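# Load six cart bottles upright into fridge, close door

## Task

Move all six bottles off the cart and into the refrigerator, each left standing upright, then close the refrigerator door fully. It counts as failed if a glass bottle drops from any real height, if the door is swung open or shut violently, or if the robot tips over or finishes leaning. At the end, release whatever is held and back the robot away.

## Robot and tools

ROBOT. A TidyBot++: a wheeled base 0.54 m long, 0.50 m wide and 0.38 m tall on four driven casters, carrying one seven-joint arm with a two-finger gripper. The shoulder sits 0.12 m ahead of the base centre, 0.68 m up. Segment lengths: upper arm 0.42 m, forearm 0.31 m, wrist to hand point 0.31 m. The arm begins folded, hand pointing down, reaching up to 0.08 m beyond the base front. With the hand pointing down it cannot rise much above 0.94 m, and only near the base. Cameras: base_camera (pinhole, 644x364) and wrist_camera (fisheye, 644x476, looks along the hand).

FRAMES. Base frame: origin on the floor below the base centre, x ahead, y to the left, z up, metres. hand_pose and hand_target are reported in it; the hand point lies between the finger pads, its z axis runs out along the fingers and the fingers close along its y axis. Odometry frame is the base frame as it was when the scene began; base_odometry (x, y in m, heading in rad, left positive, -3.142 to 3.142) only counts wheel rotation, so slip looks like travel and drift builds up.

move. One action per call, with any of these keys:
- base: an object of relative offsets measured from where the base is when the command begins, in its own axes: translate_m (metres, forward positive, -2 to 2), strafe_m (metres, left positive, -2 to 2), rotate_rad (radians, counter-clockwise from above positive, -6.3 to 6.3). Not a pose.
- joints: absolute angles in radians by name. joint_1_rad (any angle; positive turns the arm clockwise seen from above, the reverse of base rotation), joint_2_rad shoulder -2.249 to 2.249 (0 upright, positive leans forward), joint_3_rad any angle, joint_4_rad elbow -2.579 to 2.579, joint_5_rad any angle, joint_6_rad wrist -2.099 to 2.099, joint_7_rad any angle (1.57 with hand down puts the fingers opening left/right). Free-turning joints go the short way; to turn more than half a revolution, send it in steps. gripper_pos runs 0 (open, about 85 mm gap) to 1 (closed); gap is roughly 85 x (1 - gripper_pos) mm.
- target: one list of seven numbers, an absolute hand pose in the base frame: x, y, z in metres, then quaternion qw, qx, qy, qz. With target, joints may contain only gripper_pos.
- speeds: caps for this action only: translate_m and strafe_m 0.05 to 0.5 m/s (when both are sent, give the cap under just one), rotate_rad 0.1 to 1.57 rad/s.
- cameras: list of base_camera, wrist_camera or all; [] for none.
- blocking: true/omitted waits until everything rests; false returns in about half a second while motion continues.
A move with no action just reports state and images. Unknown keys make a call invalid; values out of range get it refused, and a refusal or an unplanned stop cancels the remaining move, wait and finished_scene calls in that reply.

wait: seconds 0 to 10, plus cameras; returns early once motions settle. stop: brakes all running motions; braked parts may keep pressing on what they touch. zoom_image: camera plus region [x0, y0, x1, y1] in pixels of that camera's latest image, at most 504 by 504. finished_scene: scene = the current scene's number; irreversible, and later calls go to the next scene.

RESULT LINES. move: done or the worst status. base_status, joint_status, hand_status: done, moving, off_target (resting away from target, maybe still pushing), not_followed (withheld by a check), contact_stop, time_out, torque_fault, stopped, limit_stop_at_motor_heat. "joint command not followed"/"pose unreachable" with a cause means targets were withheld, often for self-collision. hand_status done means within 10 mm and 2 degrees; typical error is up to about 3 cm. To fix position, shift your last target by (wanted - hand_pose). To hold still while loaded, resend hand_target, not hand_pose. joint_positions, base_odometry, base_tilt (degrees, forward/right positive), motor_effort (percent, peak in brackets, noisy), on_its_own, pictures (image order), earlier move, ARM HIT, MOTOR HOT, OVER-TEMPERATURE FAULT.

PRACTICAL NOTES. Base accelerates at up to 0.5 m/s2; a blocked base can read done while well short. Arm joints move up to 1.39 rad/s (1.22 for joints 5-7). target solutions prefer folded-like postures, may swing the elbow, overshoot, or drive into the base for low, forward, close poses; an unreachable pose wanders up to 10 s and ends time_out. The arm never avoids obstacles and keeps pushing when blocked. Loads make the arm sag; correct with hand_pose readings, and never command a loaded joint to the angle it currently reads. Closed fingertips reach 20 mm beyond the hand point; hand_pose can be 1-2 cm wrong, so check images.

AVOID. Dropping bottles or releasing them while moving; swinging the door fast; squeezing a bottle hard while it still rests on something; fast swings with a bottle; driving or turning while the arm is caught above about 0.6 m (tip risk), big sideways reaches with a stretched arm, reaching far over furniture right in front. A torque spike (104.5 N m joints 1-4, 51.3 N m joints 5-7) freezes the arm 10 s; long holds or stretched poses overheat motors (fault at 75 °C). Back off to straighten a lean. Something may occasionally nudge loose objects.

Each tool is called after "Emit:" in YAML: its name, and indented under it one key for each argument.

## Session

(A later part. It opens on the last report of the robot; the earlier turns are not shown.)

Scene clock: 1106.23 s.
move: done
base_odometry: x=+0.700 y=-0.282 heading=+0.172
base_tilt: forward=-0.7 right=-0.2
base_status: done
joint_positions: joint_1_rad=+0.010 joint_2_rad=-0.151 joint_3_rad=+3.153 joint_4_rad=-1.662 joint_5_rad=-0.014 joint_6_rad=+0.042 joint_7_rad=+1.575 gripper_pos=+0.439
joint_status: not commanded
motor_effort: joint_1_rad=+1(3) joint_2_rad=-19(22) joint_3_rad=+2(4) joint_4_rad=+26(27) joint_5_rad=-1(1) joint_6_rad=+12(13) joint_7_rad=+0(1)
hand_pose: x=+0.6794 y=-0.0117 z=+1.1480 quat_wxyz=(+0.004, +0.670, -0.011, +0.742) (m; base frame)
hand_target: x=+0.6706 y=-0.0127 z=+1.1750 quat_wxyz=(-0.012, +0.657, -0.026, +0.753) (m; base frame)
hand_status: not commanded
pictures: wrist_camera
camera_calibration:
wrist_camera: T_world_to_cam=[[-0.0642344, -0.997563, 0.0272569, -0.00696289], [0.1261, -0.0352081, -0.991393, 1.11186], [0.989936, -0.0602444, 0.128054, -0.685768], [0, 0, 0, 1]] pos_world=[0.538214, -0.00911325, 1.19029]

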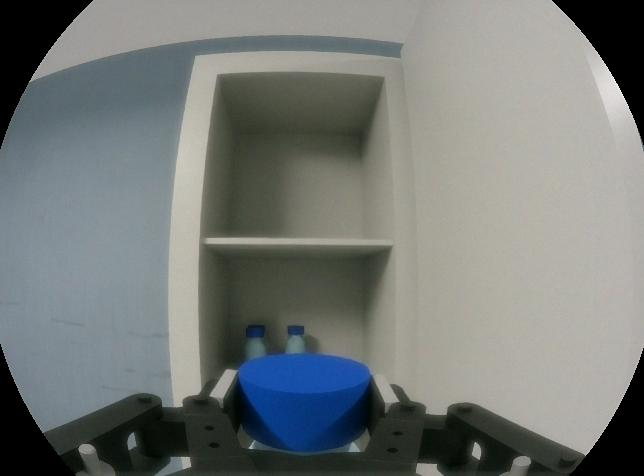

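Emit:
move:
  base: {"translate_m": 0.53, "strafe_m": 0.004, "rotate_rad": 0.009}
  cameras: ["wrist_camera", "base_camera"]

Emit:
zoom_image:
  camera: "wrist_camera"
  region: [72, 0, 572, 476]

Scene clock: 1120.80 s.
move: done
base_odometry: x=+1.221 y=-0.188 heading=+0.181
base_tilt: forward=-0.7 right=-0.2
base_status: done
joint_positions: joint_1_rad=+0.010 joint_2_rad=-0.139 joint_3_rad=+3.153 joint_4_rad=-1.660 joint_5_rad=-0.014 joint_6_rad=+0.039 joint_7_rad=+1.575 gripper_pos=+0.439
joint_status: not commanded
motor_effort: joint_1_rad=+0(3) joint_2_rad=-20(24) joint_3_rad=+1(5) joint_4_rad=+26(27) joint_5_rad=-1(1) joint_6_rad=+12(13) joint_7_rad=+0(1)
hand_pose: x=+0.6846 y=-0.0120 z=+1.1418 quat_wxyz=(+0.004, +0.675, -0.012, +0.738) (m; base frame)
hand_target: x=+0.6706 y=-0.0127 z=+1.1750 quat_wxyz=(-0.012, +0.657, -0.026, +0.753) (m; base frame)
hand_status: not commanded
pictures: base_camera, wrist_camera
camera_calibration:
wrist_camera: T_world_to_cam=[[-0.0642882, -0.997543, 0.0278302, -0.00739989], [0.113808, -0.0350348, -0.992885, 1.11517], [0.991421, -0.0606634, 0.115781, -0.677219], [0, 0, 0, 1]] pos_world=[0.544018, -0.00939448, 1.18585]

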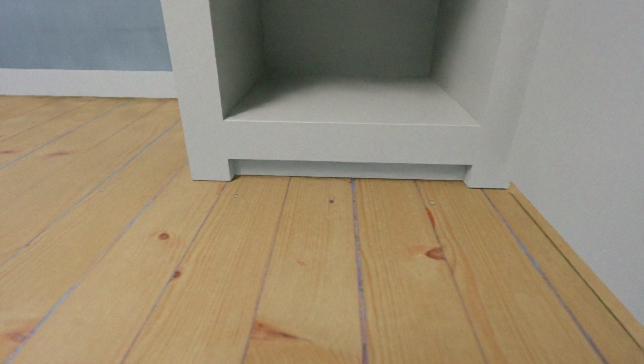

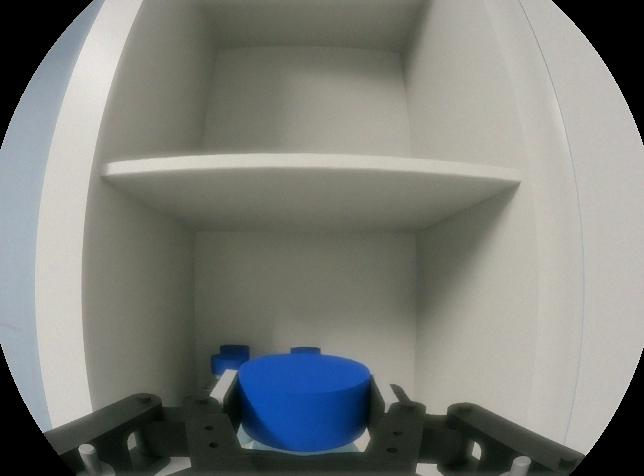

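Scaled by 1.008.

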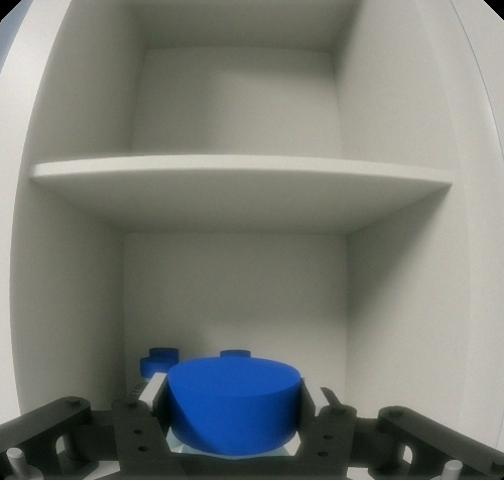

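Emit:
move:
  base: {"translate_m": 0.413, "strafe_m": -0.006}
  speeds: {"translate_m": 0.2}
  cameras: ["wrist_camera"]

Scene clock: 1134.80 s.
move: done
base_odometry: x=+1.629 y=-0.119 heading=+0.182
base_tilt: forward=-0.7 right=-0.2
base_status: done
joint_positions: joint_1_rad=+0.010 joint_2_rad=-0.138 joint_3_rad=+3.153 joint_4_rad=-1.660 joint_5_rad=-0.014 joint_6_rad=+0.039 joint_7_rad=+1.575 gripper_pos=+0.439
joint_status: not commanded
motor_effort: joint_1_rad=+0(1) joint_2_rad=-21(24) joint_3_rad=+1(2) joint_4_rad=+26(27) joint_5_rad=-1(1) joint_6_rad=+12(13) joint_7_rad=+0(1)
hand_pose: x=+0.6851 y=-0.0120 z=+1.1413 quat_wxyz=(+0.004, +0.675, -0.012, +0.737) (m; base frame)
hand_target: x=+0.6706 y=-0.0127 z=+1.1750 quat_wxyz=(-0.012, +0.657, -0.026, +0.753) (m; base frame)
hand_status: not commanded
pictures: wrist_camera
camera_calibration:
wrist_camera: T_world_to_cam=[[-0.064254, -0.997544, 0.0278881, -0.00744877], [0.112721, -0.0350219, -0.993009, 1.11546], [0.991547, -0.0606613, 0.114694, -0.676445], [0, 0, 0, 1]] pos_world=[0.544514, -0.00939909, 1.18545]

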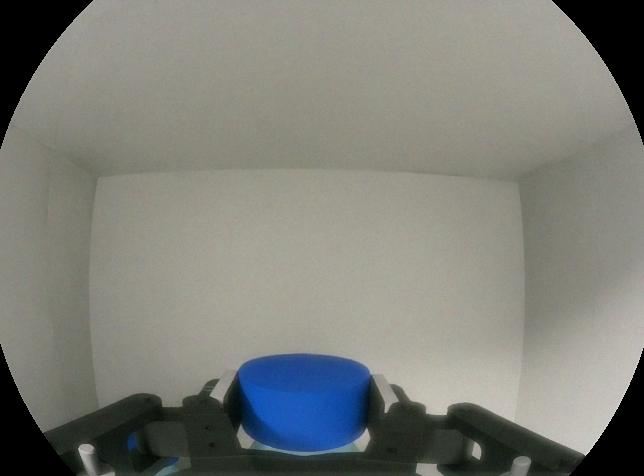

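Emit:
move:
  joints: {"joint_1_rad": 0.01, "joint_2_rad": -0.16, "joint_3_rad": 3.155, "joint_4_rad": -1.745, "joint_5_rad": -0.027, "joint_6_rad": 0.095, "joint_7_rad": 1.545, "gripper_pos": 0.55}
  cameras: ["wrist_camera"]

Emit:
move:
  joints: {"joint_2_rad": -0.154, "joint_4_rad": -1.775, "joint_6_rad": 0.125}
  cameras: []

Emit:
move:
  joints: {"joint_2_rad": -0.151, "joint_4_rad": -1.79, "joint_6_rad": 0.134}
  cameras: []

Scene clock: 1147.97 s.
move: off_target
base_odometry: x=+1.629 y=-0.119 heading=+0.182
base_tilt: forward=-0.7 right=-0.2
base_status: not commanded
joint_positions: joint_1_rad=+0.010 joint_2_rad=-0.138 joint_3_rad=+3.153 joint_4_rad=-1.751 joint_5_rad=-0.014 joint_6_rad=+0.054 joint_7_rad=+1.575 gripper_pos=+0.439
joint_status: gripper_pos off_target (ended at +0.439, target +0.550); the others done
motor_effort: joint_1_rad=+0(1) joint_2_rad=-21(22) joint_3_rad=+1(2) joint_4_rad=+26(28) joint_5_rad=-1(3) joint_6_rad=+12(14) joint_7_rad=+1(1)
hand_pose: x=+0.6863 y=-0.0120 z=+1.0889 quat_wxyz=(+0.004, +0.703, -0.012, +0.711) (m; base frame)
hand_target: x=+0.6766 y=-0.0133 z=+1.1179 quat_wxyz=(-0.011, +0.677, -0.027, +0.735) (m; base frame)
hand_status: not commanded
pictures: wrist_camera
camera_calibration:
wrist_camera: T_world_to_cam=[[-0.062095, -0.997588, 0.031026, -0.0108151], [0.0368557, -0.0333567, -0.998764, 1.12172], [0.99739, -0.0608748, 0.0388381, -0.59312], [0, 0, 0, 1]] pos_world=[0.549559, -0.00947805, 1.14371]

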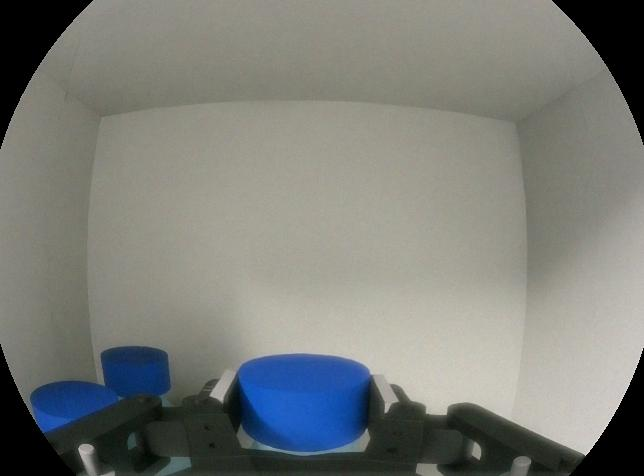

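Scene clock: 1148.63 s.
move: done
base_odometry: x=+1.629 y=-0.119 heading=+0.182
base_tilt: forward=-0.7 right=-0.2
base_status: not commanded
joint_positions: joint_1_rad=+0.010 joint_2_rad=-0.138 joint_3_rad=+3.153 joint_4_rad=-1.776 joint_5_rad=-0.014 joint_6_rad=+0.081 joint_7_rad=+1.575 gripper_pos=+0.439
joint_status: all done
motor_effort: joint_1_rad=+0(1) joint_2_rad=-20(21) joint_3_rad=+1(2) joint_4_rad=+27(27) joint_5_rad=-1(1) joint_6_rad=+12(13) joint_7_rad=+1(1)
hand_pose: x=+0.6859 y=-0.0121 z=+1.0821 quat_wxyz=(+0.004, +0.702, -0.012, +0.712) (m; base frame)
hand_target: x=+0.6788 y=-0.0136 z=+1.1051 quat_wxyz=(-0.010, +0.680, -0.028, +0.733) (m; base frame)
hand_status: not commanded
pictures: none
No camera images: "cameras" was empty.

Scene clock: 1149.20 s.
move: done
base_odometry: x=+1.629 y=-0.119 heading=+0.182
base_tilt: forward=-0.7 right=-0.2
base_status: not commanded
joint_positions: joint_1_rad=+0.010 joint_2_rad=-0.138 joint_3_rad=+3.153 joint_4_rad=-1.789 joint_5_rad=-0.014 joint_6_rad=+0.088 joint_7_rad=+1.575 gripper_pos=+0.439
joint_status: all done
motor_effort: joint_1_rad=+0(1) joint_2_rad=-20(21) joint_3_rad=+1(2) joint_4_rad=+25(28) joint_5_rad=-1(1) joint_6_rad=+12(13) joint_7_rad=+1(1)
hand_pose: x=+0.6857 y=-0.0122 z=+1.0761 quat_wxyz=(+0.004, +0.704, -0.012, +0.710) (m; base frame)
hand_target: x=+0.6800 y=-0.0137 z=+1.0968 quat_wxyz=(-0.010, +0.683, -0.028, +0.730) (m; base frame)
hand_status: not commanded
pictures: none
No camera images: "cameras" was empty.

Emit:
move:
  joints: {"joint_2_rad": -0.149, "joint_4_rad": -1.805, "joint_6_rad": 0.142}
  cameras: ["wrist_camera"]

Emit:
move:
  joints: {"joint_2_rad": -0.147, "joint_4_rad": -1.815, "joint_6_rad": 0.148}
  cameras: []

Emit:
move:
  joints: {"joint_2_rad": -0.145, "joint_4_rad": -1.825, "joint_6_rad": 0.154}
  cameras: []

Scene clock: 1155.40 s.
move: done
base_odometry: x=+1.629 y=-0.119 heading=+0.182
base_tilt: forward=-0.7 right=-0.2
base_status: not commanded
joint_positions: joint_1_rad=+0.010 joint_2_rad=-0.138 joint_3_rad=+3.153 joint_4_rad=-1.803 joint_5_rad=-0.014 joint_6_rad=+0.096 joint_7_rad=+1.575 gripper_pos=+0.439
joint_status: all done
motor_effort: joint_1_rad=+0(1) joint_2_rad=-19(22) joint_3_rad=+2(2) joint_4_rad=+25(27) joint_5_rad=-1(1) joint_6_rad=+12(13) joint_7_rad=+0(1)
hand_pose: x=+0.6853 y=-0.0122 z=+1.0694 quat_wxyz=(+0.004, +0.706, -0.012, +0.708) (m; base frame)
hand_target: x=+0.6805 y=-0.0137 z=+1.0888 quat_wxyz=(-0.010, +0.686, -0.028, +0.727) (m; base frame)
hand_status: not commanded
pictures: wrist_camera
camera_calibration:
wrist_camera: T_world_to_cam=[[-0.0623421, -0.997558, 0.0314779, -0.0107156], [0.026627, -0.0331905, -0.999094, 1.10963], [0.9977, -0.0614475, 0.0286311, -0.580602], [0, 0, 0, 1]] pos_world=[0.549052, -0.00953686, 1.12559]

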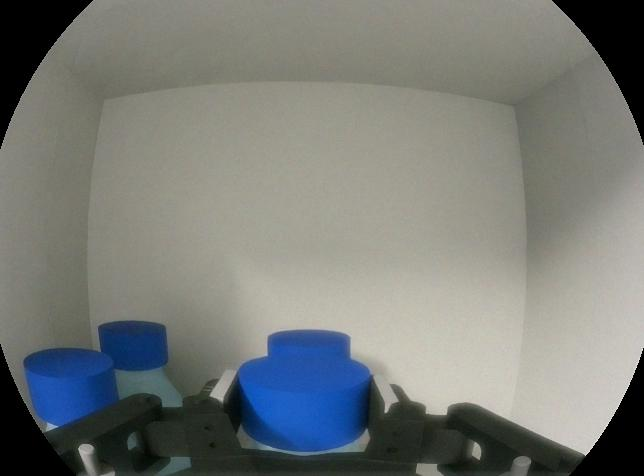

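Scene clock: 1155.93 s.
move: done
base_odometry: x=+1.629 y=-0.119 heading=+0.182
base_tilt: forward=-0.7 right=-0.2
base_status: not commanded
joint_positions: joint_1_rad=+0.010 joint_2_rad=-0.138 joint_3_rad=+3.153 joint_4_rad=-1.813 joint_5_rad=-0.014 joint_6_rad=+0.101 joint_7_rad=+1.575 gripper_pos=+0.439
joint_status: all done
motor_effort: joint_1_rad=+1(1) joint_2_rad=-20(21) joint_3_rad=+2(2) joint_4_rad=+25(26) joint_5_rad=-1(1) joint_6_rad=+13(13) joint_7_rad=+0(1)
hand_pose: x=+0.6850 y=-0.0122 z=+1.0653 quat_wxyz=(+0.004, +0.708, -0.012, +0.706) (m; base frame)
hand_target: x=+0.6811 y=-0.0138 z=+1.0833 quat_wxyz=(-0.010, +0.688, -0.028, +0.725) (m; base frame)
hand_status: not commanded
pictures: none
No camera images: "cameras" was empty.

Scene clock: 1156.43 s.
move: done
base_odometry: x=+1.629 y=-0.119 heading=+0.182
base_tilt: forward=-0.7 right=-0.2
base_status: not commanded
joint_positions: joint_1_rad=+0.010 joint_2_rad=-0.138 joint_3_rad=+3.153 joint_4_rad=-1.820 joint_5_rad=-0.014 joint_6_rad=+0.110 joint_7_rad=+1.575 gripper_pos=+0.439
joint_status: all done
motor_effort: joint_1_rad=+0(1) joint_2_rad=-19(21) joint_3_rad=+1(2) joint_4_rad=+25(26) joint_5_rad=-1(1) joint_6_rad=+12(12) joint_7_rad=+0(1)
hand_pose: x=+0.6848 y=-0.0122 z=+1.0636 quat_wxyz=(+0.004, +0.707, -0.012, +0.707) (m; base frame)
hand_target: x=+0.6817 y=-0.0138 z=+1.0778 quat_wxyz=(-0.010, +0.691, -0.028, +0.723) (m; base frame)
hand_status: not commanded
pictures: none
No camera images: "cameras" was empty.

Emit:
move:
  joints: {"joint_2_rad": -0.143, "joint_4_rad": -1.835, "joint_6_rad": 0.16}
  cameras: []

Emit:
move:
  joints: {"joint_2_rad": -0.142, "joint_4_rad": -1.842, "joint_6_rad": 0.164}
  cameras: ["wrist_camera"]

Scene clock: 1159.60 s.
move: done
base_odometry: x=+1.629 y=-0.119 heading=+0.182
base_tilt: forward=-0.7 right=-0.2
base_status: not commanded
joint_positions: joint_1_rad=+0.010 joint_2_rad=-0.138 joint_3_rad=+3.153 joint_4_rad=-1.825 joint_5_rad=-0.014 joint_6_rad=+0.120 joint_7_rad=+1.575 gripper_pos=+0.439
joint_status: all done
motor_effort: joint_1_rad=+0(1) joint_2_rad=-18(20) joint_3_rad=+1(2) joint_4_rad=+25(26) joint_5_rad=-1(1) joint_6_rad=+12(12) joint_7_rad=+0(1)
hand_pose: x=+0.6846 y=-0.0122 z=+1.0634 quat_wxyz=(+0.004, +0.706, -0.012, +0.708) (m; base frame)
hand_target: x=+0.6821 y=-0.0138 z=+1.0724 quat_wxyz=(-0.010, +0.693, -0.028, +0.721) (m; base frame)
hand_status: not commanded
pictures: none
No camera images: "cameras" was empty.

Scene clock: 1160.07 s.
move: done
base_odometry: x=+1.629 y=-0.119 heading=+0.182
base_tilt: forward=-0.7 right=-0.2
base_status: not commanded
joint_positions: joint_1_rad=+0.010 joint_2_rad=-0.138 joint_3_rad=+3.153 joint_4_rad=-1.828 joint_5_rad=-0.014 joint_6_rad=+0.127 joint_7_rad=+1.575 gripper_pos=+0.439
joint_status: all done
motor_effort: joint_1_rad=+1(1) joint_2_rad=-17(19) joint_3_rad=+2(2) joint_4_rad=+24(25) joint_5_rad=-1(1) joint_6_rad=+11(12) joint_7_rad=+1(1)
hand_pose: x=+0.6845 y=-0.0123 z=+1.0633 quat_wxyz=(+0.004, +0.704, -0.013, +0.710) (m; base frame)
hand_target: x=+0.6823 y=-0.0139 z=+1.0687 quat_wxyz=(-0.010, +0.694, -0.029, +0.719) (m; base frame)
hand_status: not commanded
pictures: wrist_camera
camera_calibration:
wrist_camera: T_world_to_cam=[[-0.0629532, -0.997526, 0.0312976, -0.0100681], [0.0321908, -0.033373, -0.998924, 1.09954], [0.997497, -0.0618779, 0.034212, -0.585419], [0, 0, 0, 1]] pos_world=[0.547925, -0.00957258, 1.11871]

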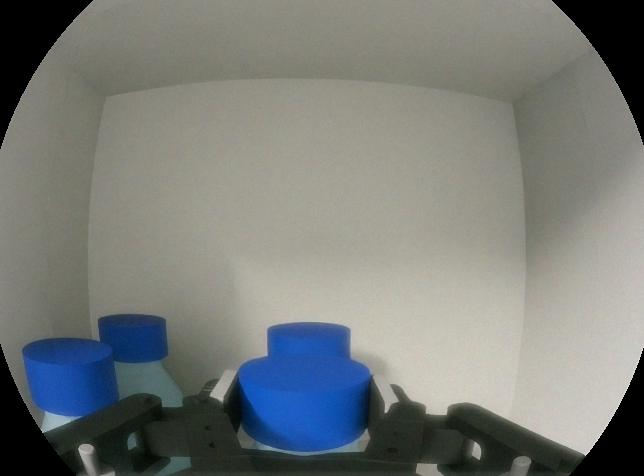

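Emit:
move:
  joints: {"gripper_pos": 0.15}
  cameras: ["wrist_camera"]

Emit:
move:
  base: {"translate_m": -0.1}
  speeds: {"translate_m": 0.1}
  cameras: ["wrist_camera"]

Scene clock: 1164.20 s.
move: done
base_odometry: x=+1.629 y=-0.119 heading=+0.182
base_tilt: forward=-0.7 right=-0.2
base_status: not commanded
joint_positions: joint_1_rad=+0.010 joint_2_rad=-0.138 joint_3_rad=+3.153 joint_4_rad=-1.829 joint_5_rad=-0.014 joint_6_rad=+0.136 joint_7_rad=+1.575 gripper_pos=+0.150
joint_status: all done
motor_effort: joint_1_rad=+1(1) joint_2_rad=-17(18) joint_3_rad=+1(2) joint_4_rad=+22(25) joint_5_rad=-1(1) joint_6_rad=+9(11) joint_7_rad=+1(1)
hand_pose: x=+0.6844 y=-0.0123 z=+1.0663 quat_wxyz=(+0.004, +0.701, -0.012, +0.713) (m; base frame)
hand_target: x=+0.6823 y=-0.0139 z=+1.0687 quat_wxyz=(-0.010, +0.694, -0.029, +0.719) (m; base frame)
hand_status: not commanded
pictures: wrist_camera
camera_calibration:
wrist_camera: T_world_to_cam=[[-0.0634049, -0.997509, 0.030915, -0.00949284], [0.0418523, -0.0336078, -0.998558, 1.09553], [0.99711, -0.0620197, 0.0438789, -0.59553], [0, 0, 0, 1]] pos_world=[0.547357, -0.00958544, 1.12038]

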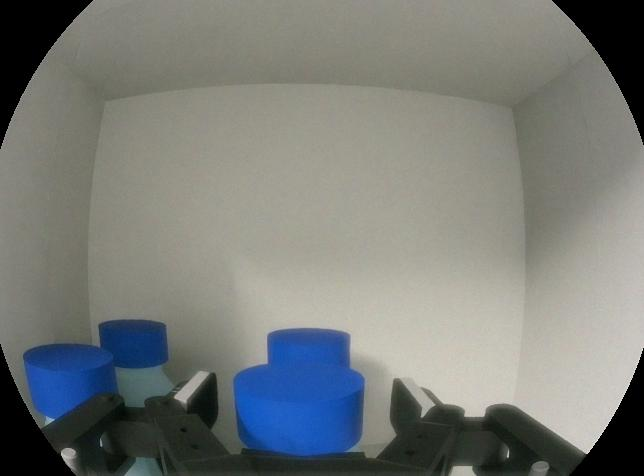

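Scene clock: 1165.77 s.
move: done
base_odometry: x=+1.530 y=-0.137 heading=+0.182
base_tilt: forward=-0.7 right=-0.2
base_status: done
joint_positions: joint_1_rad=+0.010 joint_2_rad=-0.137 joint_3_rad=+3.153 joint_4_rad=-1.829 joint_5_rad=-0.014 joint_6_rad=+0.136 joint_7_rad=+1.575 gripper_pos=+0.150
joint_status: not commanded
motor_effort: joint_1_rad=+1(1) joint_2_rad=-17(20) joint_3_rad=+1(3) joint_4_rad=+22(23) joint_5_rad=-1(1) joint_6_rad=+10(10) joint_7_rad=+1(1)
hand_pose: x=+0.6849 y=-0.0123 z=+1.0656 quat_wxyz=(+0.004, +0.702, -0.012, +0.713) (m; base frame)
hand_target: x=+0.6823 y=-0.0139 z=+1.0687 quat_wxyz=(-0.010, +0.694, -0.029, +0.719) (m; base frame)
hand_status: not commanded
pictures: wrist_camera
camera_calibration:
wrist_camera: T_world_to_cam=[[-0.0633668, -0.997509, 0.0309828, -0.009542], [0.0405925, -0.0335957, -0.998611, 1.0957], [0.997164, -0.0620211, 0.0426203, -0.594701], [0, 0, 0, 1]] pos_world=[0.547933, -0.00959148, 1.11982]

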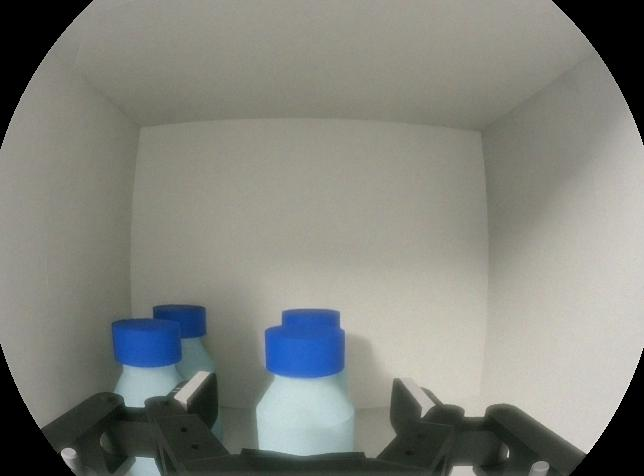

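Emit:
move:
  base: {"translate_m": -0.82}
  cameras: ["wrist_camera"]

Emit:
move:
  base: {"translate_m": -0.2882, "strafe_m": -0.2212, "rotate_rad": -1.988}
  speeds: {"rotate_rad": 1.2}
  joints: {"joint_1_rad": -0.06, "joint_2_rad": -0.235, "joint_3_rad": 3.155, "joint_4_rad": -2.35, "joint_5_rad": -0.027, "joint_6_rad": 0.589, "joint_7_rad": 1.545, "gripper_pos": 0.05}

Emit:
zoom_image:
  camera: "wrist_camera"
  region: [164, 200, 484, 440]

Scene clock: 1182.57 s.
move: done
base_odometry: x=+0.724 y=-0.286 heading=+0.183
base_tilt: forward=-0.7 right=-0.2
base_status: done
joint_positions: joint_1_rad=+0.010 joint_2_rad=-0.136 joint_3_rad=+3.153 joint_4_rad=-1.829 joint_5_rad=-0.014 joint_6_rad=+0.136 joint_7_rad=+1.575 gripper_pos=+0.150
joint_status: not commanded
motor_effort: joint_1_rad=+0(1) joint_2_rad=-17(21) joint_3_rad=+2(2) joint_4_rad=+22(23) joint_5_rad=-1(1) joint_6_rad=+9(10) joint_7_rad=+1(1)
hand_pose: x=+0.6853 y=-0.0123 z=+1.0650 quat_wxyz=(+0.004, +0.702, -0.013, +0.712) (m; base frame)
hand_target: x=+0.6823 y=-0.0139 z=+1.0687 quat_wxyz=(-0.010, +0.694, -0.029, +0.719) (m; base frame)
hand_status: not commanded
pictures: wrist_camera
camera_calibration:
wrist_camera: T_world_to_cam=[[-0.0633369, -0.997509, 0.0310366, -0.00958058], [0.0395968, -0.0335863, -0.998651, 1.09583], [0.997206, -0.0620225, 0.0416254, -0.59405], [0, 0, 0, 1]] pos_world=[0.548392, -0.00959632, 1.11938]

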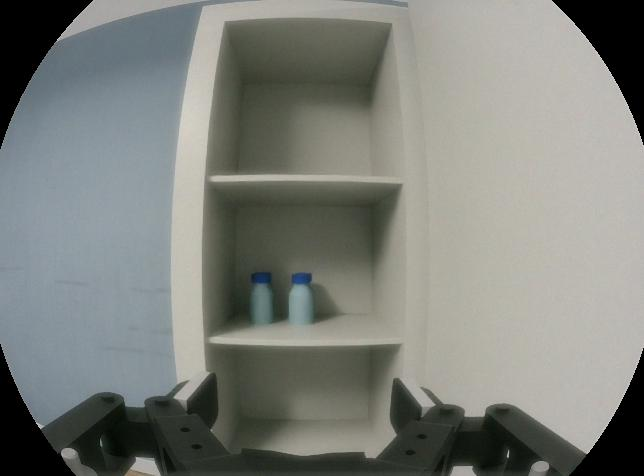

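Scene clock: 1185.67 s.
move: done
base_odometry: x=+0.481 y=-0.556 heading=-1.804
base_tilt: forward=-0.7 right=-0.2
base_status: done
joint_positions: joint_1_rad=-0.047 joint_2_rad=-0.203 joint_3_rad=+3.153 joint_4_rad=-2.326 joint_5_rad=-0.014 joint_6_rad=+0.556 joint_7_rad=+1.575 gripper_pos=+0.050
joint_status: all done
motor_effort: joint_1_rad=+0(5) joint_2_rad=-12(19) joint_3_rad=+1(6) joint_4_rad=+20(23) joint_5_rad=-1(2) joint_6_rad=+9(10) joint_7_rad=+0(1)
hand_pose: x=+0.6131 y=+0.0166 z=+0.9301 quat_wxyz=(-0.014, +0.706, +0.007, +0.708) (m; base frame)
hand_target: x=+0.6007 y=+0.0185 z=+0.9422 quat_wxyz=(-0.030, +0.691, -0.007, +0.722) (m; base frame)
hand_status: not commanded
pictures: base_camera, wrist_camera
camera_calibration:
wrist_camera: T_world_to_cam=[[-0.00993161, -0.999412, 0.0328115, -0.0154961], [0.0304053, -0.0330998, -0.998989, 0.970922], [0.999488, -0.00892393, 0.0307162, -0.506743], [0, 0, 0, 1]] pos_world=[0.476809, 0.0121283, 0.986015]

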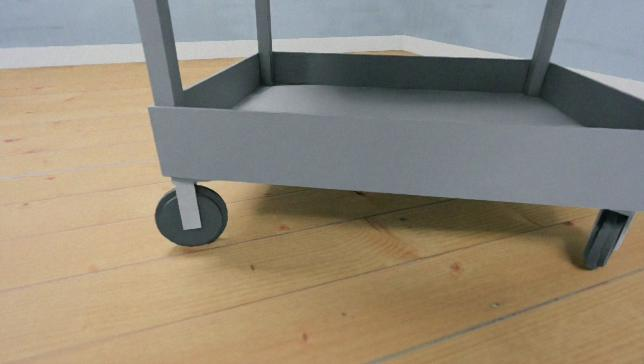

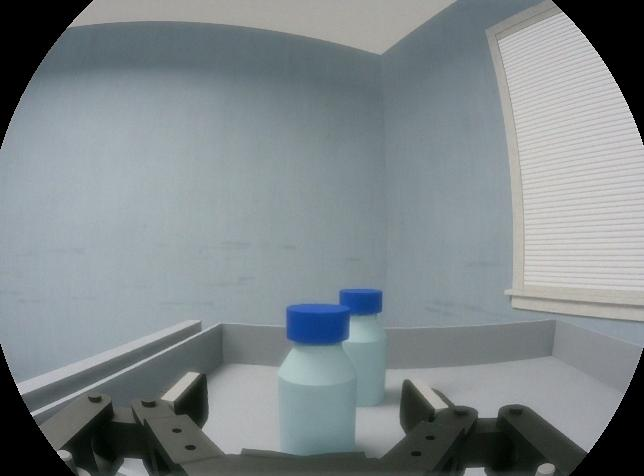

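Scaled by 1.575.

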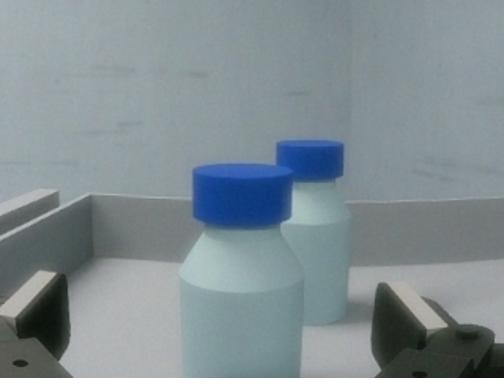

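Emit:
move:
  base: {"translate_m": 0.12, "strafe_m": -0.005}
  speeds: {"translate_m": 0.2}
  cameras: ["base_camera", "wrist_camera"]

Emit:
zoom_image:
  camera: "wrist_camera"
  region: [164, 200, 484, 440]

Scene clock: 1217.70 s.
move: done
base_odometry: x=+0.448 y=-0.672 heading=-1.806
base_tilt: forward=-0.7 right=-0.2
base_status: done
joint_positions: joint_1_rad=-0.047 joint_2_rad=-0.213 joint_3_rad=+3.153 joint_4_rad=-2.328 joint_5_rad=-0.014 joint_6_rad=+0.558 joint_7_rad=+1.575 gripper_pos=+0.050
joint_status: not commanded
motor_effort: joint_1_rad=+0(1) joint_2_rad=-11(14) joint_3_rad=+1(2) joint_4_rad=+20(21) joint_5_rad=-1(1) joint_6_rad=+9(10) joint_7_rad=+0(1)
hand_pose: x=+0.6102 y=+0.0164 z=+0.9342 quat_wxyz=(-0.014, +0.703, +0.007, +0.711) (m; base frame)
hand_target: x=+0.6007 y=+0.0185 z=+0.9422 quat_wxyz=(-0.030, +0.691, -0.007, +0.722) (m; base frame)
hand_status: not commanded
pictures: base_camera, wrist_camera
camera_calibration:
wrist_camera: T_world_to_cam=[[-0.0102557, -0.999426, 0.0322792, -0.0151026], [0.0397331, -0.0326627, -0.998676, 0.969067], [0.999158, -0.00895955, 0.0400452, -0.512446], [0, 0, 0, 1]] pos_world=[0.473355, 0.0119671, 0.988792]

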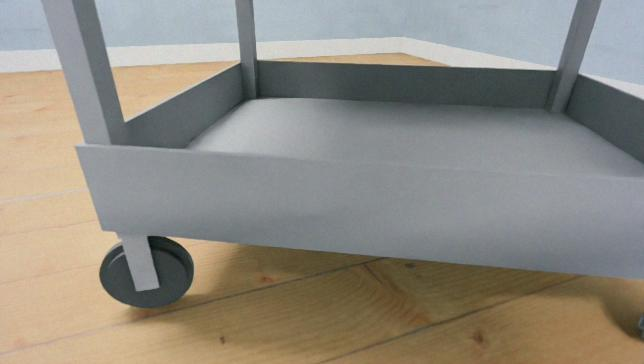

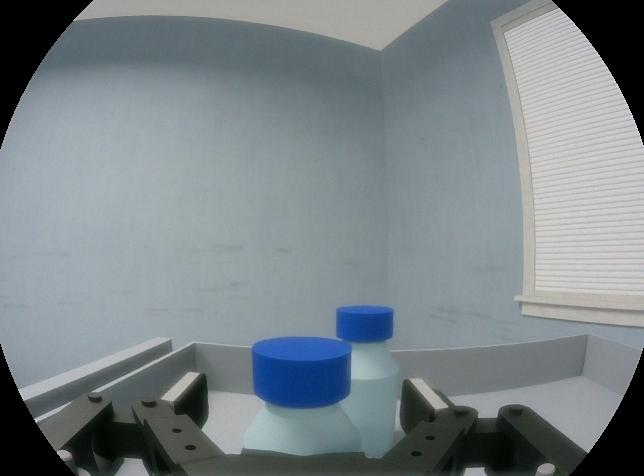

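Scaled by 1.575.

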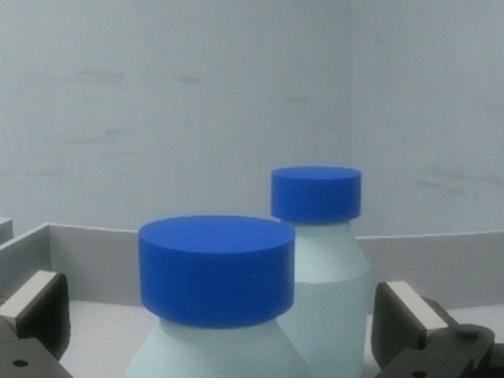

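Emit:
move:
  base: {"translate_m": 0.052, "strafe_m": 0.003}
  speeds: {"translate_m": 0.1}
  cameras: ["wrist_camera", "base_camera"]

Emit:
zoom_image:
  camera: "wrist_camera"
  region: [164, 236, 484, 476]

Scene clock: 1223.67 s.
move: done
base_odometry: x=+0.439 y=-0.723 heading=-1.806
base_tilt: forward=-0.7 right=-0.2
base_status: done
joint_positions: joint_1_rad=-0.047 joint_2_rad=-0.217 joint_3_rad=+3.153 joint_4_rad=-2.330 joint_5_rad=-0.014 joint_6_rad=+0.558 joint_7_rad=+1.575 gripper_pos=+0.050
joint_status: not commanded
motor_effort: joint_1_rad=+0(1) joint_2_rad=-12(14) joint_3_rad=+1(2) joint_4_rad=+20(21) joint_5_rad=-1(1) joint_6_rad=+9(10) joint_7_rad=+0(1)
hand_pose: x=+0.6090 y=+0.0164 z=+0.9356 quat_wxyz=(-0.014, +0.701, +0.007, +0.713) (m; base frame)
hand_target: x=+0.6007 y=+0.0185 z=+0.9422 quat_wxyz=(-0.030, +0.691, -0.007, +0.722) (m; base frame)
hand_status: not commanded
pictures: base_camera, wrist_camera
camera_calibration:
wrist_camera: T_world_to_cam=[[-0.0103605, -0.999431, 0.0320915, -0.0149739], [0.042884, -0.0325078, -0.998551, 0.968438], [0.999026, -0.00896926, 0.0431964, -0.514182], [0, 0, 0, 1]] pos_world=[0.471996, 0.0119046, 0.989726]

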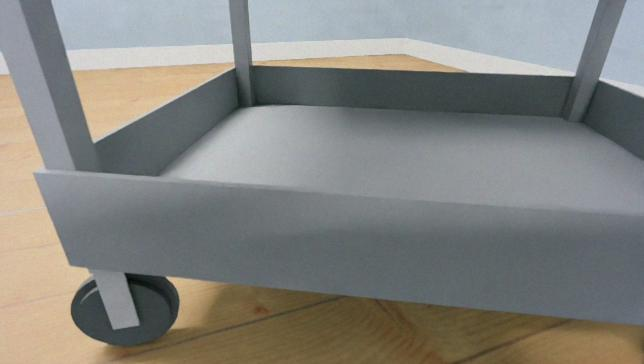

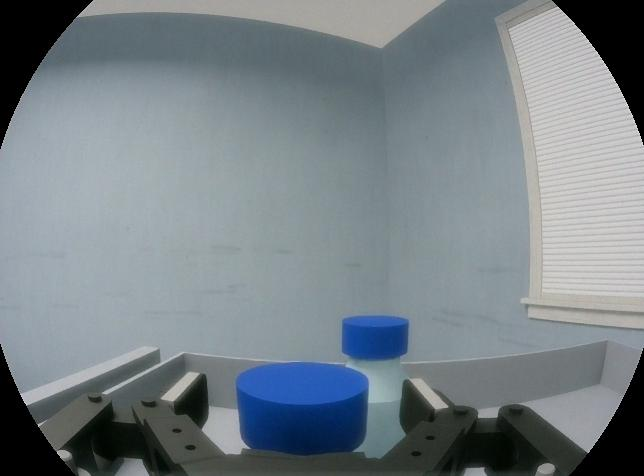

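Scaled by 1.575.

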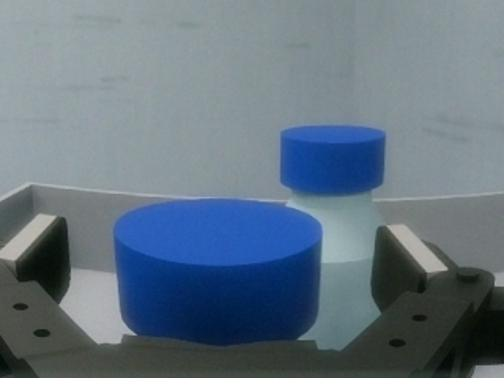

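Emit:
move:
  joints: {"gripper_pos": 0.49}
  cameras: []

Emit:
move:
  joints: {"joint_1_rad": -0.06, "joint_2_rad": -0.335, "joint_3_rad": 3.155, "joint_4_rad": -2.06, "joint_5_rad": -0.027, "joint_6_rad": 0.275, "joint_7_rad": 1.545, "gripper_pos": 0.55}
  cameras: ["wrist_camera"]

Scene clock: 1252.57 s.
move: off_target
base_odometry: x=+0.439 y=-0.723 heading=-1.806
base_tilt: forward=-0.7 right=-0.2
base_status: not commanded
joint_positions: joint_1_rad=-0.047 joint_2_rad=-0.217 joint_3_rad=+3.153 joint_4_rad=-2.330 joint_5_rad=-0.014 joint_6_rad=+0.559 joint_7_rad=+1.575 gripper_pos=+0.438
joint_status: gripper_pos off_target (ended at +0.438, target +0.490)
motor_effort: joint_1_rad=-1(1) joint_2_rad=-11(12) joint_3_rad=+1(2) joint_4_rad=+20(20) joint_5_rad=-1(1) joint_6_rad=+9(9) joint_7_rad=+0(0)
hand_pose: x=+0.6090 y=+0.0164 z=+0.9357 quat_wxyz=(-0.014, +0.701, +0.007, +0.713) (m; base frame)
hand_target: x=+0.6007 y=+0.0185 z=+0.9422 quat_wxyz=(-0.030, +0.691, -0.007, +0.722) (m; base frame)
hand_status: not commanded
pictures: none
No camera images: "cameras" was empty.

Scene clock: 1254.23 s.
move: off_target
base_odometry: x=+0.439 y=-0.723 heading=-1.806
base_tilt: forward=-0.7 right=-0.2
base_status: not commanded
joint_positions: joint_1_rad=-0.048 joint_2_rad=-0.293 joint_3_rad=+3.153 joint_4_rad=-2.098 joint_5_rad=-0.014 joint_6_rad=+0.298 joint_7_rad=+1.575 gripper_pos=+0.438
joint_status: joint_2_rad off_target (ended at -0.293, target -0.335); gripper_pos off_target (ended at +0.438, target +0.550); the others done
motor_effort: joint_1_rad=+0(2) joint_2_rad=-14(17) joint_3_rad=+1(2) joint_4_rad=+26(27) joint_5_rad=-1(2) joint_6_rad=+12(15) joint_7_rad=+0(1)
hand_pose: x=+0.6138 y=+0.0172 z=+1.0312 quat_wxyz=(-0.017, +0.684, +0.007, +0.729) (m; base frame)
hand_target: x=+0.6001 y=+0.0201 z=+1.0684 quat_wxyz=(-0.036, +0.663, -0.006, +0.748) (m; base frame)
hand_status: not commanded
pictures: wrist_camera
camera_calibration:
wrist_camera: T_world_to_cam=[[-0.00826237, -0.999581, 0.0277362, -0.0139599], [0.0897507, -0.0283665, -0.99556, 1.03183], [0.99593, -0.00573634, 0.0899475, -0.569531], [0, 0, 0, 1]] pos_world=[0.474491, 0.0120482, 1.07886]

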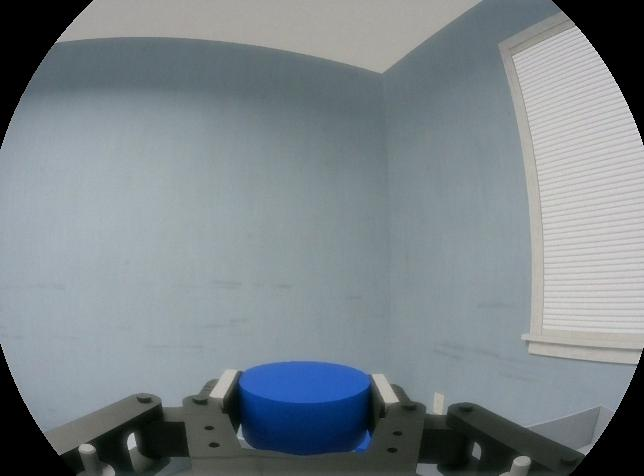

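Emit:
move:
  base: {"translate_m": -0.38}
  joints: {"joint_1_rad": -0.077, "joint_2_rad": -0.165, "joint_3_rad": 3.155, "joint_4_rad": -1.62, "joint_5_rad": -0.027, "joint_6_rad": 0.019, "joint_7_rad": 1.545, "gripper_pos": 0.55}
  cameras: ["wrist_camera"]

Scene clock: 1270.97 s.
move: off_target
base_odometry: x=+0.527 y=-0.353 heading=-1.806
base_tilt: forward=-0.7 right=-0.2
base_status: done
joint_positions: joint_1_rad=-0.057 joint_2_rad=-0.157 joint_3_rad=+3.153 joint_4_rad=-1.664 joint_5_rad=-0.014 joint_6_rad=+0.040 joint_7_rad=+1.575 gripper_pos=+0.438
joint_status: joint_4_rad off_target (ended at -1.664, target -1.620); gripper_pos off_target (ended at +0.438, target +0.550); the others done
motor_effort: joint_1_rad=+0(3) joint_2_rad=-20(22) joint_3_rad=+1(3) joint_4_rad=+27(28) joint_5_rad=-1(2) joint_6_rad=+13(14) joint_7_rad=+0(1)
hand_pose: x=+0.6763 y=+0.0256 z=+1.1492 quat_wxyz=(-0.021, +0.670, +0.011, +0.742) (m; base frame)
hand_target: x=+0.6696 y=+0.0353 z=+1.1750 quat_wxyz=(-0.044, +0.658, +0.003, +0.752) (m; base frame)
hand_status: not commanded
pictures: wrist_camera
camera_calibration:
wrist_camera: T_world_to_cam=[[0.00261351, -0.99963, 0.0270917, -0.0149065], [0.129638, -0.0265245, -0.991207, 1.11193], [0.991558, 0.00610264, 0.12952, -0.685101], [0, 0, 0, 1]] pos_world=[0.535208, 0.0187733, 1.19129]

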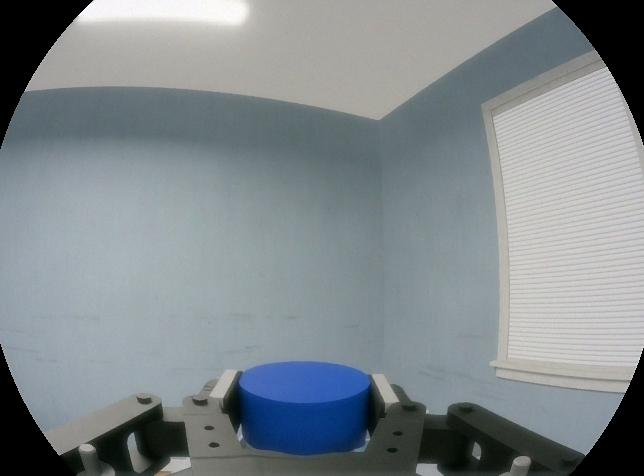

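Emit:
move:
  base: {"translate_m": -0.17, "strafe_m": 0.127, "rotate_rad": 1.986}
  speeds: {"rotate_rad": 1.2}
  joints: {"joint_1_rad": -0.085}
  cameras: ["wrist_camera"]

Scene clock: 1277.83 s.
move: done
base_odometry: x=+0.691 y=-0.218 heading=+0.179
base_tilt: forward=-0.7 right=-0.2
base_status: done
joint_positions: joint_1_rad=-0.083 joint_2_rad=-0.143 joint_3_rad=+3.152 joint_4_rad=-1.664 joint_5_rad=-0.014 joint_6_rad=+0.038 joint_7_rad=+1.575 gripper_pos=+0.438
joint_status: all done
motor_effort: joint_1_rad=+0(5) joint_2_rad=-20(24) joint_3_rad=+1(5) joint_4_rad=+27(28) joint_5_rad=-1(1) joint_6_rad=+13(14) joint_7_rad=+0(1)
hand_pose: x=+0.6815 y=+0.0415 z=+1.1415 quat_wxyz=(-0.031, +0.675, +0.020, +0.737) (m; base frame)
hand_target: x=+0.6694 y=+0.0397 z=+1.1750 quat_wxyz=(-0.047, +0.658, +0.005, +0.752) (m; base frame)
hand_status: not commanded
pictures: wrist_camera
camera_calibration:
wrist_camera: T_world_to_cam=[[0.0303689, -0.999147, 0.0279968, -0.018867], [0.116036, -0.0242963, -0.992948, 1.11522], [0.992781, 0.0334034, 0.115199, -0.675024], [0, 0, 0, 1]] pos_world=[0.541318, 0.0307928, 1.18564]

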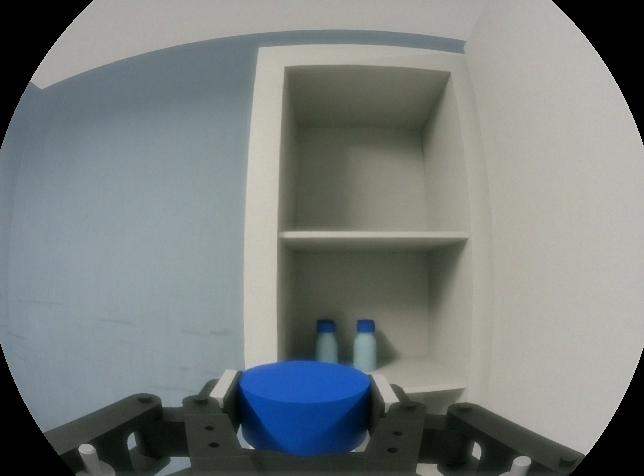

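Emit:
move:
  base: {"translate_m": 0.52}
  cameras: ["wrist_camera"]

Emit:
zoom_image:
  camera: "wrist_camera"
  region: [200, 160, 520, 400]

Scene clock: 1283.70 s.
move: done
base_odometry: x=+1.202 y=-0.125 heading=+0.180
base_tilt: forward=-0.7 right=-0.2
base_status: done
joint_positions: joint_1_rad=-0.083 joint_2_rad=-0.134 joint_3_rad=+3.152 joint_4_rad=-1.663 joint_5_rad=-0.014 joint_6_rad=+0.036 joint_7_rad=+1.575 gripper_pos=+0.438
joint_status: not commanded
motor_effort: joint_1_rad=+0(1) joint_2_rad=-21(25) joint_3_rad=+2(3) joint_4_rad=+27(28) joint_5_rad=-1(1) joint_6_rad=+13(14) joint_7_rad=+0(1)
hand_pose: x=+0.6859 y=+0.0418 z=+1.1361 quat_wxyz=(-0.031, +0.679, +0.021, +0.733) (m; base frame)
hand_target: x=+0.6694 y=+0.0397 z=+1.1750 quat_wxyz=(-0.047, +0.658, +0.005, +0.752) (m; base frame)
hand_status: not commanded
pictures: wrist_camera
camera_calibration:
wrist_camera: T_world_to_cam=[[0.0306997, -0.999121, 0.0285433, -0.0193266], [0.105544, -0.0251567, -0.994096, 1.11792], [0.993941, 0.033531, 0.104679, -0.66757], [0, 0, 0, 1]] pos_world=[0.546128, 0.0311979, 1.18175]

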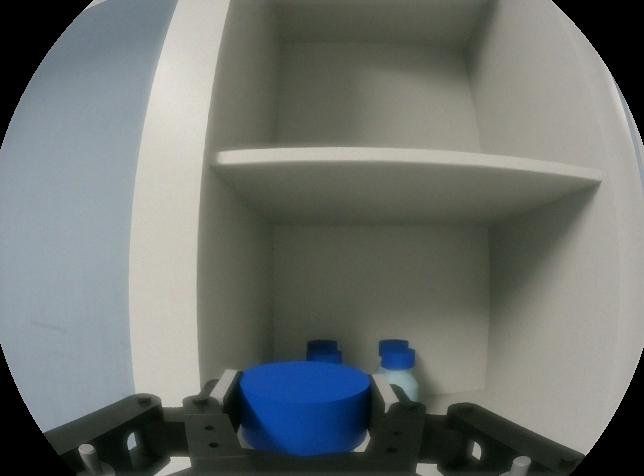

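Scaled by 1.575.

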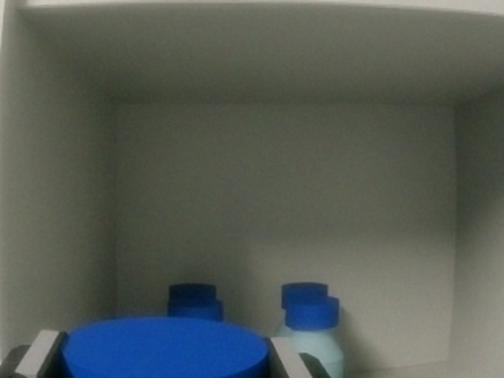

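Emit:
move:
  base: {"translate_m": 0.304}
  speeds: {"translate_m": 0.2}
  joints: {"joint_2_rad": -0.16, "joint_4_rad": -1.70, "joint_6_rad": 0.06}
  cameras: ["wrist_camera"]

Emit:
zoom_image:
  camera: "wrist_camera"
  region: [164, 200, 484, 440]

Scene clock: 1324.13 s.
move: done
base_odometry: x=+1.501 y=-0.071 heading=+0.181
base_tilt: forward=-0.7 right=-0.2
base_status: done
joint_positions: joint_1_rad=-0.083 joint_2_rad=-0.130 joint_3_rad=+3.152 joint_4_rad=-1.709 joint_5_rad=-0.014 joint_6_rad=+0.037 joint_7_rad=+1.575 gripper_pos=+0.438
joint_status: all done
motor_effort: joint_1_rad=+0(1) joint_2_rad=-21(24) joint_3_rad=+2(3) joint_4_rad=+27(28) joint_5_rad=-1(1) joint_6_rad=+13(14) joint_7_rad=+1(1)
hand_pose: x=+0.6886 y=+0.0421 z=+1.1053 quat_wxyz=(-0.030, +0.697, +0.021, +0.716) (m; base frame)
hand_target: x=+0.6749 y=+0.0398 z=+1.1351 quat_wxyz=(-0.046, +0.674, +0.005, +0.737) (m; base frame)
hand_status: not commanded
pictures: wrist_camera
camera_calibration:
wrist_camera: T_world_to_cam=[[0.0322103, -0.999012, 0.0306172, -0.0216145], [0.0564856, -0.0287647, -0.997989, 1.1252], [0.997884, 0.0338749, 0.0555032, -0.615406], [0, 0, 0, 1]] pos_world=[0.551243, 0.0316196, 1.15775]

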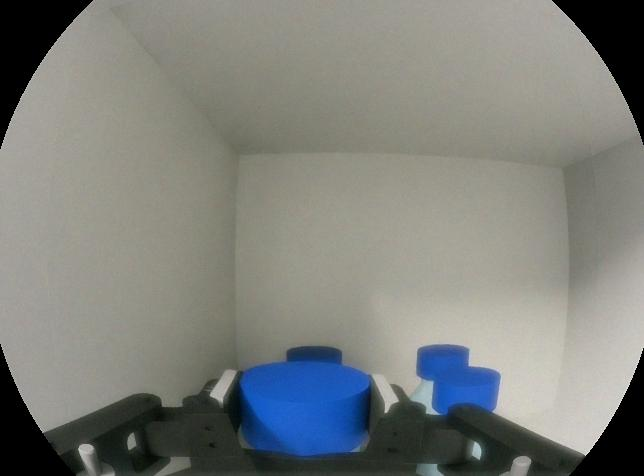

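Scaled by 1.575.

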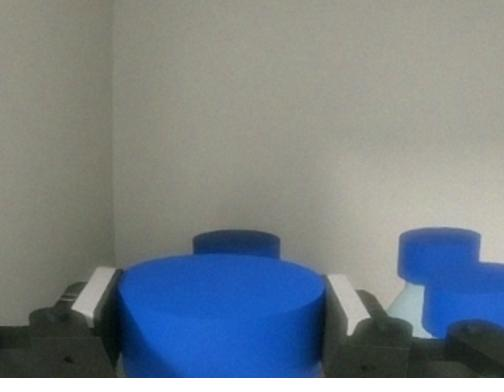

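Emit:
move:
  joints: {"joint_2_rad": -0.16, "joint_4_rad": -1.745, "joint_6_rad": 0.095}
  cameras: []

Emit:
move:
  joints: {"joint_2_rad": -0.154, "joint_4_rad": -1.775, "joint_6_rad": 0.125}
  cameras: []

Emit:
move:
  joints: {"joint_2_rad": -0.151, "joint_4_rad": -1.79, "joint_6_rad": 0.134}
  cameras: ["wrist_camera"]

Scene clock: 1334.23 s.
move: done
base_odometry: x=+1.501 y=-0.071 heading=+0.181
base_tilt: forward=-0.7 right=-0.2
base_status: not commanded
joint_positions: joint_1_rad=-0.083 joint_2_rad=-0.130 joint_3_rad=+3.152 joint_4_rad=-1.751 joint_5_rad=-0.014 joint_6_rad=+0.054 joint_7_rad=+1.575 gripper_pos=+0.438
joint_status: all done
motor_effort: joint_1_rad=+0(1) joint_2_rad=-21(23) joint_3_rad=+1(2) joint_4_rad=+27(29) joint_5_rad=-1(1) joint_6_rad=+12(14) joint_7_rad=+1(1)
hand_pose: x=+0.6883 y=+0.0420 z=+1.0847 quat_wxyz=(-0.030, +0.705, +0.021, +0.708) (m; base frame)
hand_target: x=+0.6753 y=+0.0396 z=+1.1179 quat_wxyz=(-0.046, +0.678, +0.005, +0.734) (m; base frame)
hand_status: not commanded
pictures: none
No camera images: "cameras" was empty.

Scene clock: 1334.90 s.
move: done
base_odometry: x=+1.501 y=-0.071 heading=+0.181
base_tilt: forward=-0.7 right=-0.2
base_status: not commanded
joint_positions: joint_1_rad=-0.083 joint_2_rad=-0.130 joint_3_rad=+3.152 joint_4_rad=-1.779 joint_5_rad=-0.014 joint_6_rad=+0.079 joint_7_rad=+1.575 gripper_pos=+0.438
joint_status: all done
motor_effort: joint_1_rad=+0(1) joint_2_rad=-20(22) joint_3_rad=+1(2) joint_4_rad=+26(27) joint_5_rad=-1(1) joint_6_rad=+13(14) joint_7_rad=+1(1)
hand_pose: x=+0.6878 y=+0.0419 z=+1.0749 quat_wxyz=(-0.029, +0.706, +0.021, +0.707) (m; base frame)
hand_target: x=+0.6776 y=+0.0396 z=+1.1051 quat_wxyz=(-0.045, +0.680, +0.005, +0.732) (m; base frame)
hand_status: not commanded
pictures: none
No camera images: "cameras" was empty.

Scene clock: 1335.47 s.
move: done
base_odometry: x=+1.501 y=-0.071 heading=+0.181
base_tilt: forward=-0.7 right=-0.2
base_status: not commanded
joint_positions: joint_1_rad=-0.083 joint_2_rad=-0.130 joint_3_rad=+3.152 joint_4_rad=-1.792 joint_5_rad=-0.014 joint_6_rad=+0.085 joint_7_rad=+1.575 gripper_pos=+0.438
joint_status: all done
motor_effort: joint_1_rad=+0(1) joint_2_rad=-21(22) joint_3_rad=+1(2) joint_4_rad=+26(27) joint_5_rad=-1(1) joint_6_rad=+13(13) joint_7_rad=+0(1)
hand_pose: x=+0.6874 y=+0.0418 z=+1.0687 quat_wxyz=(-0.029, +0.709, +0.021, +0.705) (m; base frame)
hand_target: x=+0.6787 y=+0.0396 z=+1.0968 quat_wxyz=(-0.045, +0.683, +0.005, +0.729) (m; base frame)
hand_status: not commanded
pictures: wrist_camera
camera_calibration:
wrist_camera: T_world_to_cam=[[0.032635, -0.998954, 0.0320164, -0.0224941], [0.0226406, -0.0312864, -0.999254, 1.11348], [0.999211, 0.0333356, 0.0215959, -0.576866], [0, 0, 0, 1]] pos_world=[0.551935, 0.0315963, 1.12583]

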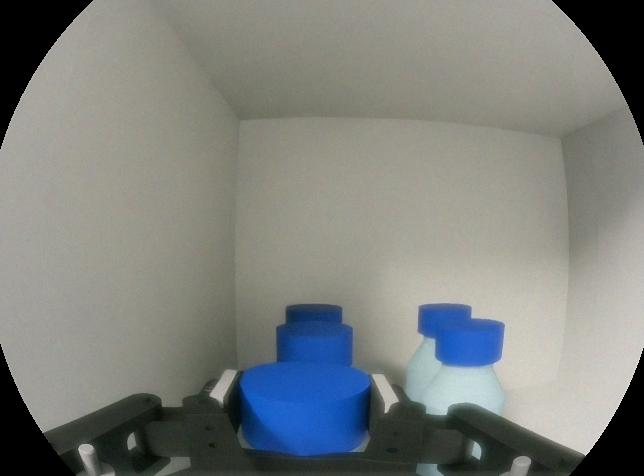

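Emit:
move:
  base: {"translate_m": 0.018}
  speeds: {"translate_m": 0.1}
  cameras: []

Emit:
move:
  joints: {"joint_2_rad": -0.149, "joint_4_rad": -1.805, "joint_6_rad": 0.142}
  cameras: []

Emit:
move:
  joints: {"joint_2_rad": -0.147, "joint_4_rad": -1.815, "joint_6_rad": 0.148}
  cameras: ["wrist_camera"]

Scene clock: 1343.33 s.
move: done
base_odometry: x=+1.519 y=-0.067 heading=+0.182
base_tilt: forward=-0.7 right=-0.2
base_status: done
joint_positions: joint_1_rad=-0.083 joint_2_rad=-0.125 joint_3_rad=+3.152 joint_4_rad=-1.792 joint_5_rad=-0.014 joint_6_rad=+0.091 joint_7_rad=+1.575 gripper_pos=+0.438
joint_status: not commanded
motor_effort: joint_1_rad=+0(2) joint_2_rad=-20(25) joint_3_rad=+1(3) joint_4_rad=+26(27) joint_5_rad=-1(1) joint_6_rad=+12(13) joint_7_rad=+1(1)
hand_pose: x=+0.6892 y=+0.0420 z=+1.0674 quat_wxyz=(-0.029, +0.709, +0.021, +0.705) (m; base frame)
hand_target: x=+0.6787 y=+0.0396 z=+1.0968 quat_wxyz=(-0.045, +0.683, +0.005, +0.729) (m; base frame)
hand_status: not commanded
pictures: none
No camera images: "cameras" was empty.

Scene clock: 1343.87 s.
move: done
base_odometry: x=+1.519 y=-0.067 heading=+0.182
base_tilt: forward=-0.7 right=-0.2
base_status: not commanded
joint_positions: joint_1_rad=-0.083 joint_2_rad=-0.125 joint_3_rad=+3.152 joint_4_rad=-1.798 joint_5_rad=-0.014 joint_6_rad=+0.102 joint_7_rad=+1.575 gripper_pos=+0.438
joint_status: all done
motor_effort: joint_1_rad=+1(1) joint_2_rad=-20(21) joint_3_rad=+2(2) joint_4_rad=+25(26) joint_5_rad=-1(1) joint_6_rad=+12(12) joint_7_rad=+1(1)
hand_pose: x=+0.6890 y=+0.0419 z=+1.0672 quat_wxyz=(-0.029, +0.707, +0.021, +0.706) (m; base frame)
hand_target: x=+0.6793 y=+0.0396 z=+1.0888 quat_wxyz=(-0.044, +0.687, +0.004, +0.726) (m; base frame)
hand_status: not commanded
pictures: none
No camera images: "cameras" was empty.

Scene clock: 1344.37 s.
move: done
base_odometry: x=+1.519 y=-0.067 heading=+0.182
base_tilt: forward=-0.7 right=-0.2
base_status: not commanded
joint_positions: joint_1_rad=-0.083 joint_2_rad=-0.125 joint_3_rad=+3.152 joint_4_rad=-1.803 joint_5_rad=-0.014 joint_6_rad=+0.112 joint_7_rad=+1.575 gripper_pos=+0.438
joint_status: all done
motor_effort: joint_1_rad=+1(1) joint_2_rad=-20(21) joint_3_rad=+1(2) joint_4_rad=+25(25) joint_5_rad=-1(1) joint_6_rad=+11(12) joint_7_rad=+0(1)
hand_pose: x=+0.6889 y=+0.0418 z=+1.0669 quat_wxyz=(-0.029, +0.705, +0.021, +0.708) (m; base frame)
hand_target: x=+0.6799 y=+0.0396 z=+1.0833 quat_wxyz=(-0.044, +0.689, +0.004, +0.723) (m; base frame)
hand_status: not commanded
pictures: wrist_camera
camera_calibration:
wrist_camera: T_world_to_cam=[[0.0319454, -0.998986, 0.0317113, -0.021669], [0.0322873, -0.0306795, -0.999008, 1.10466], [0.998968, 0.0329376, 0.0312745, -0.588437], [0, 0, 0, 1]] pos_world=[0.552855, 0.031625, 1.12265]

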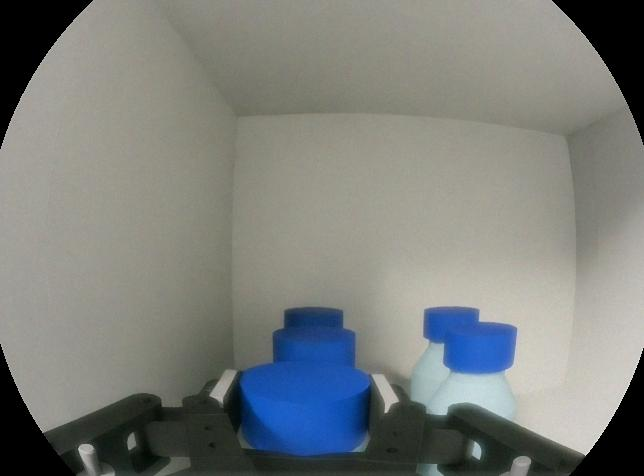

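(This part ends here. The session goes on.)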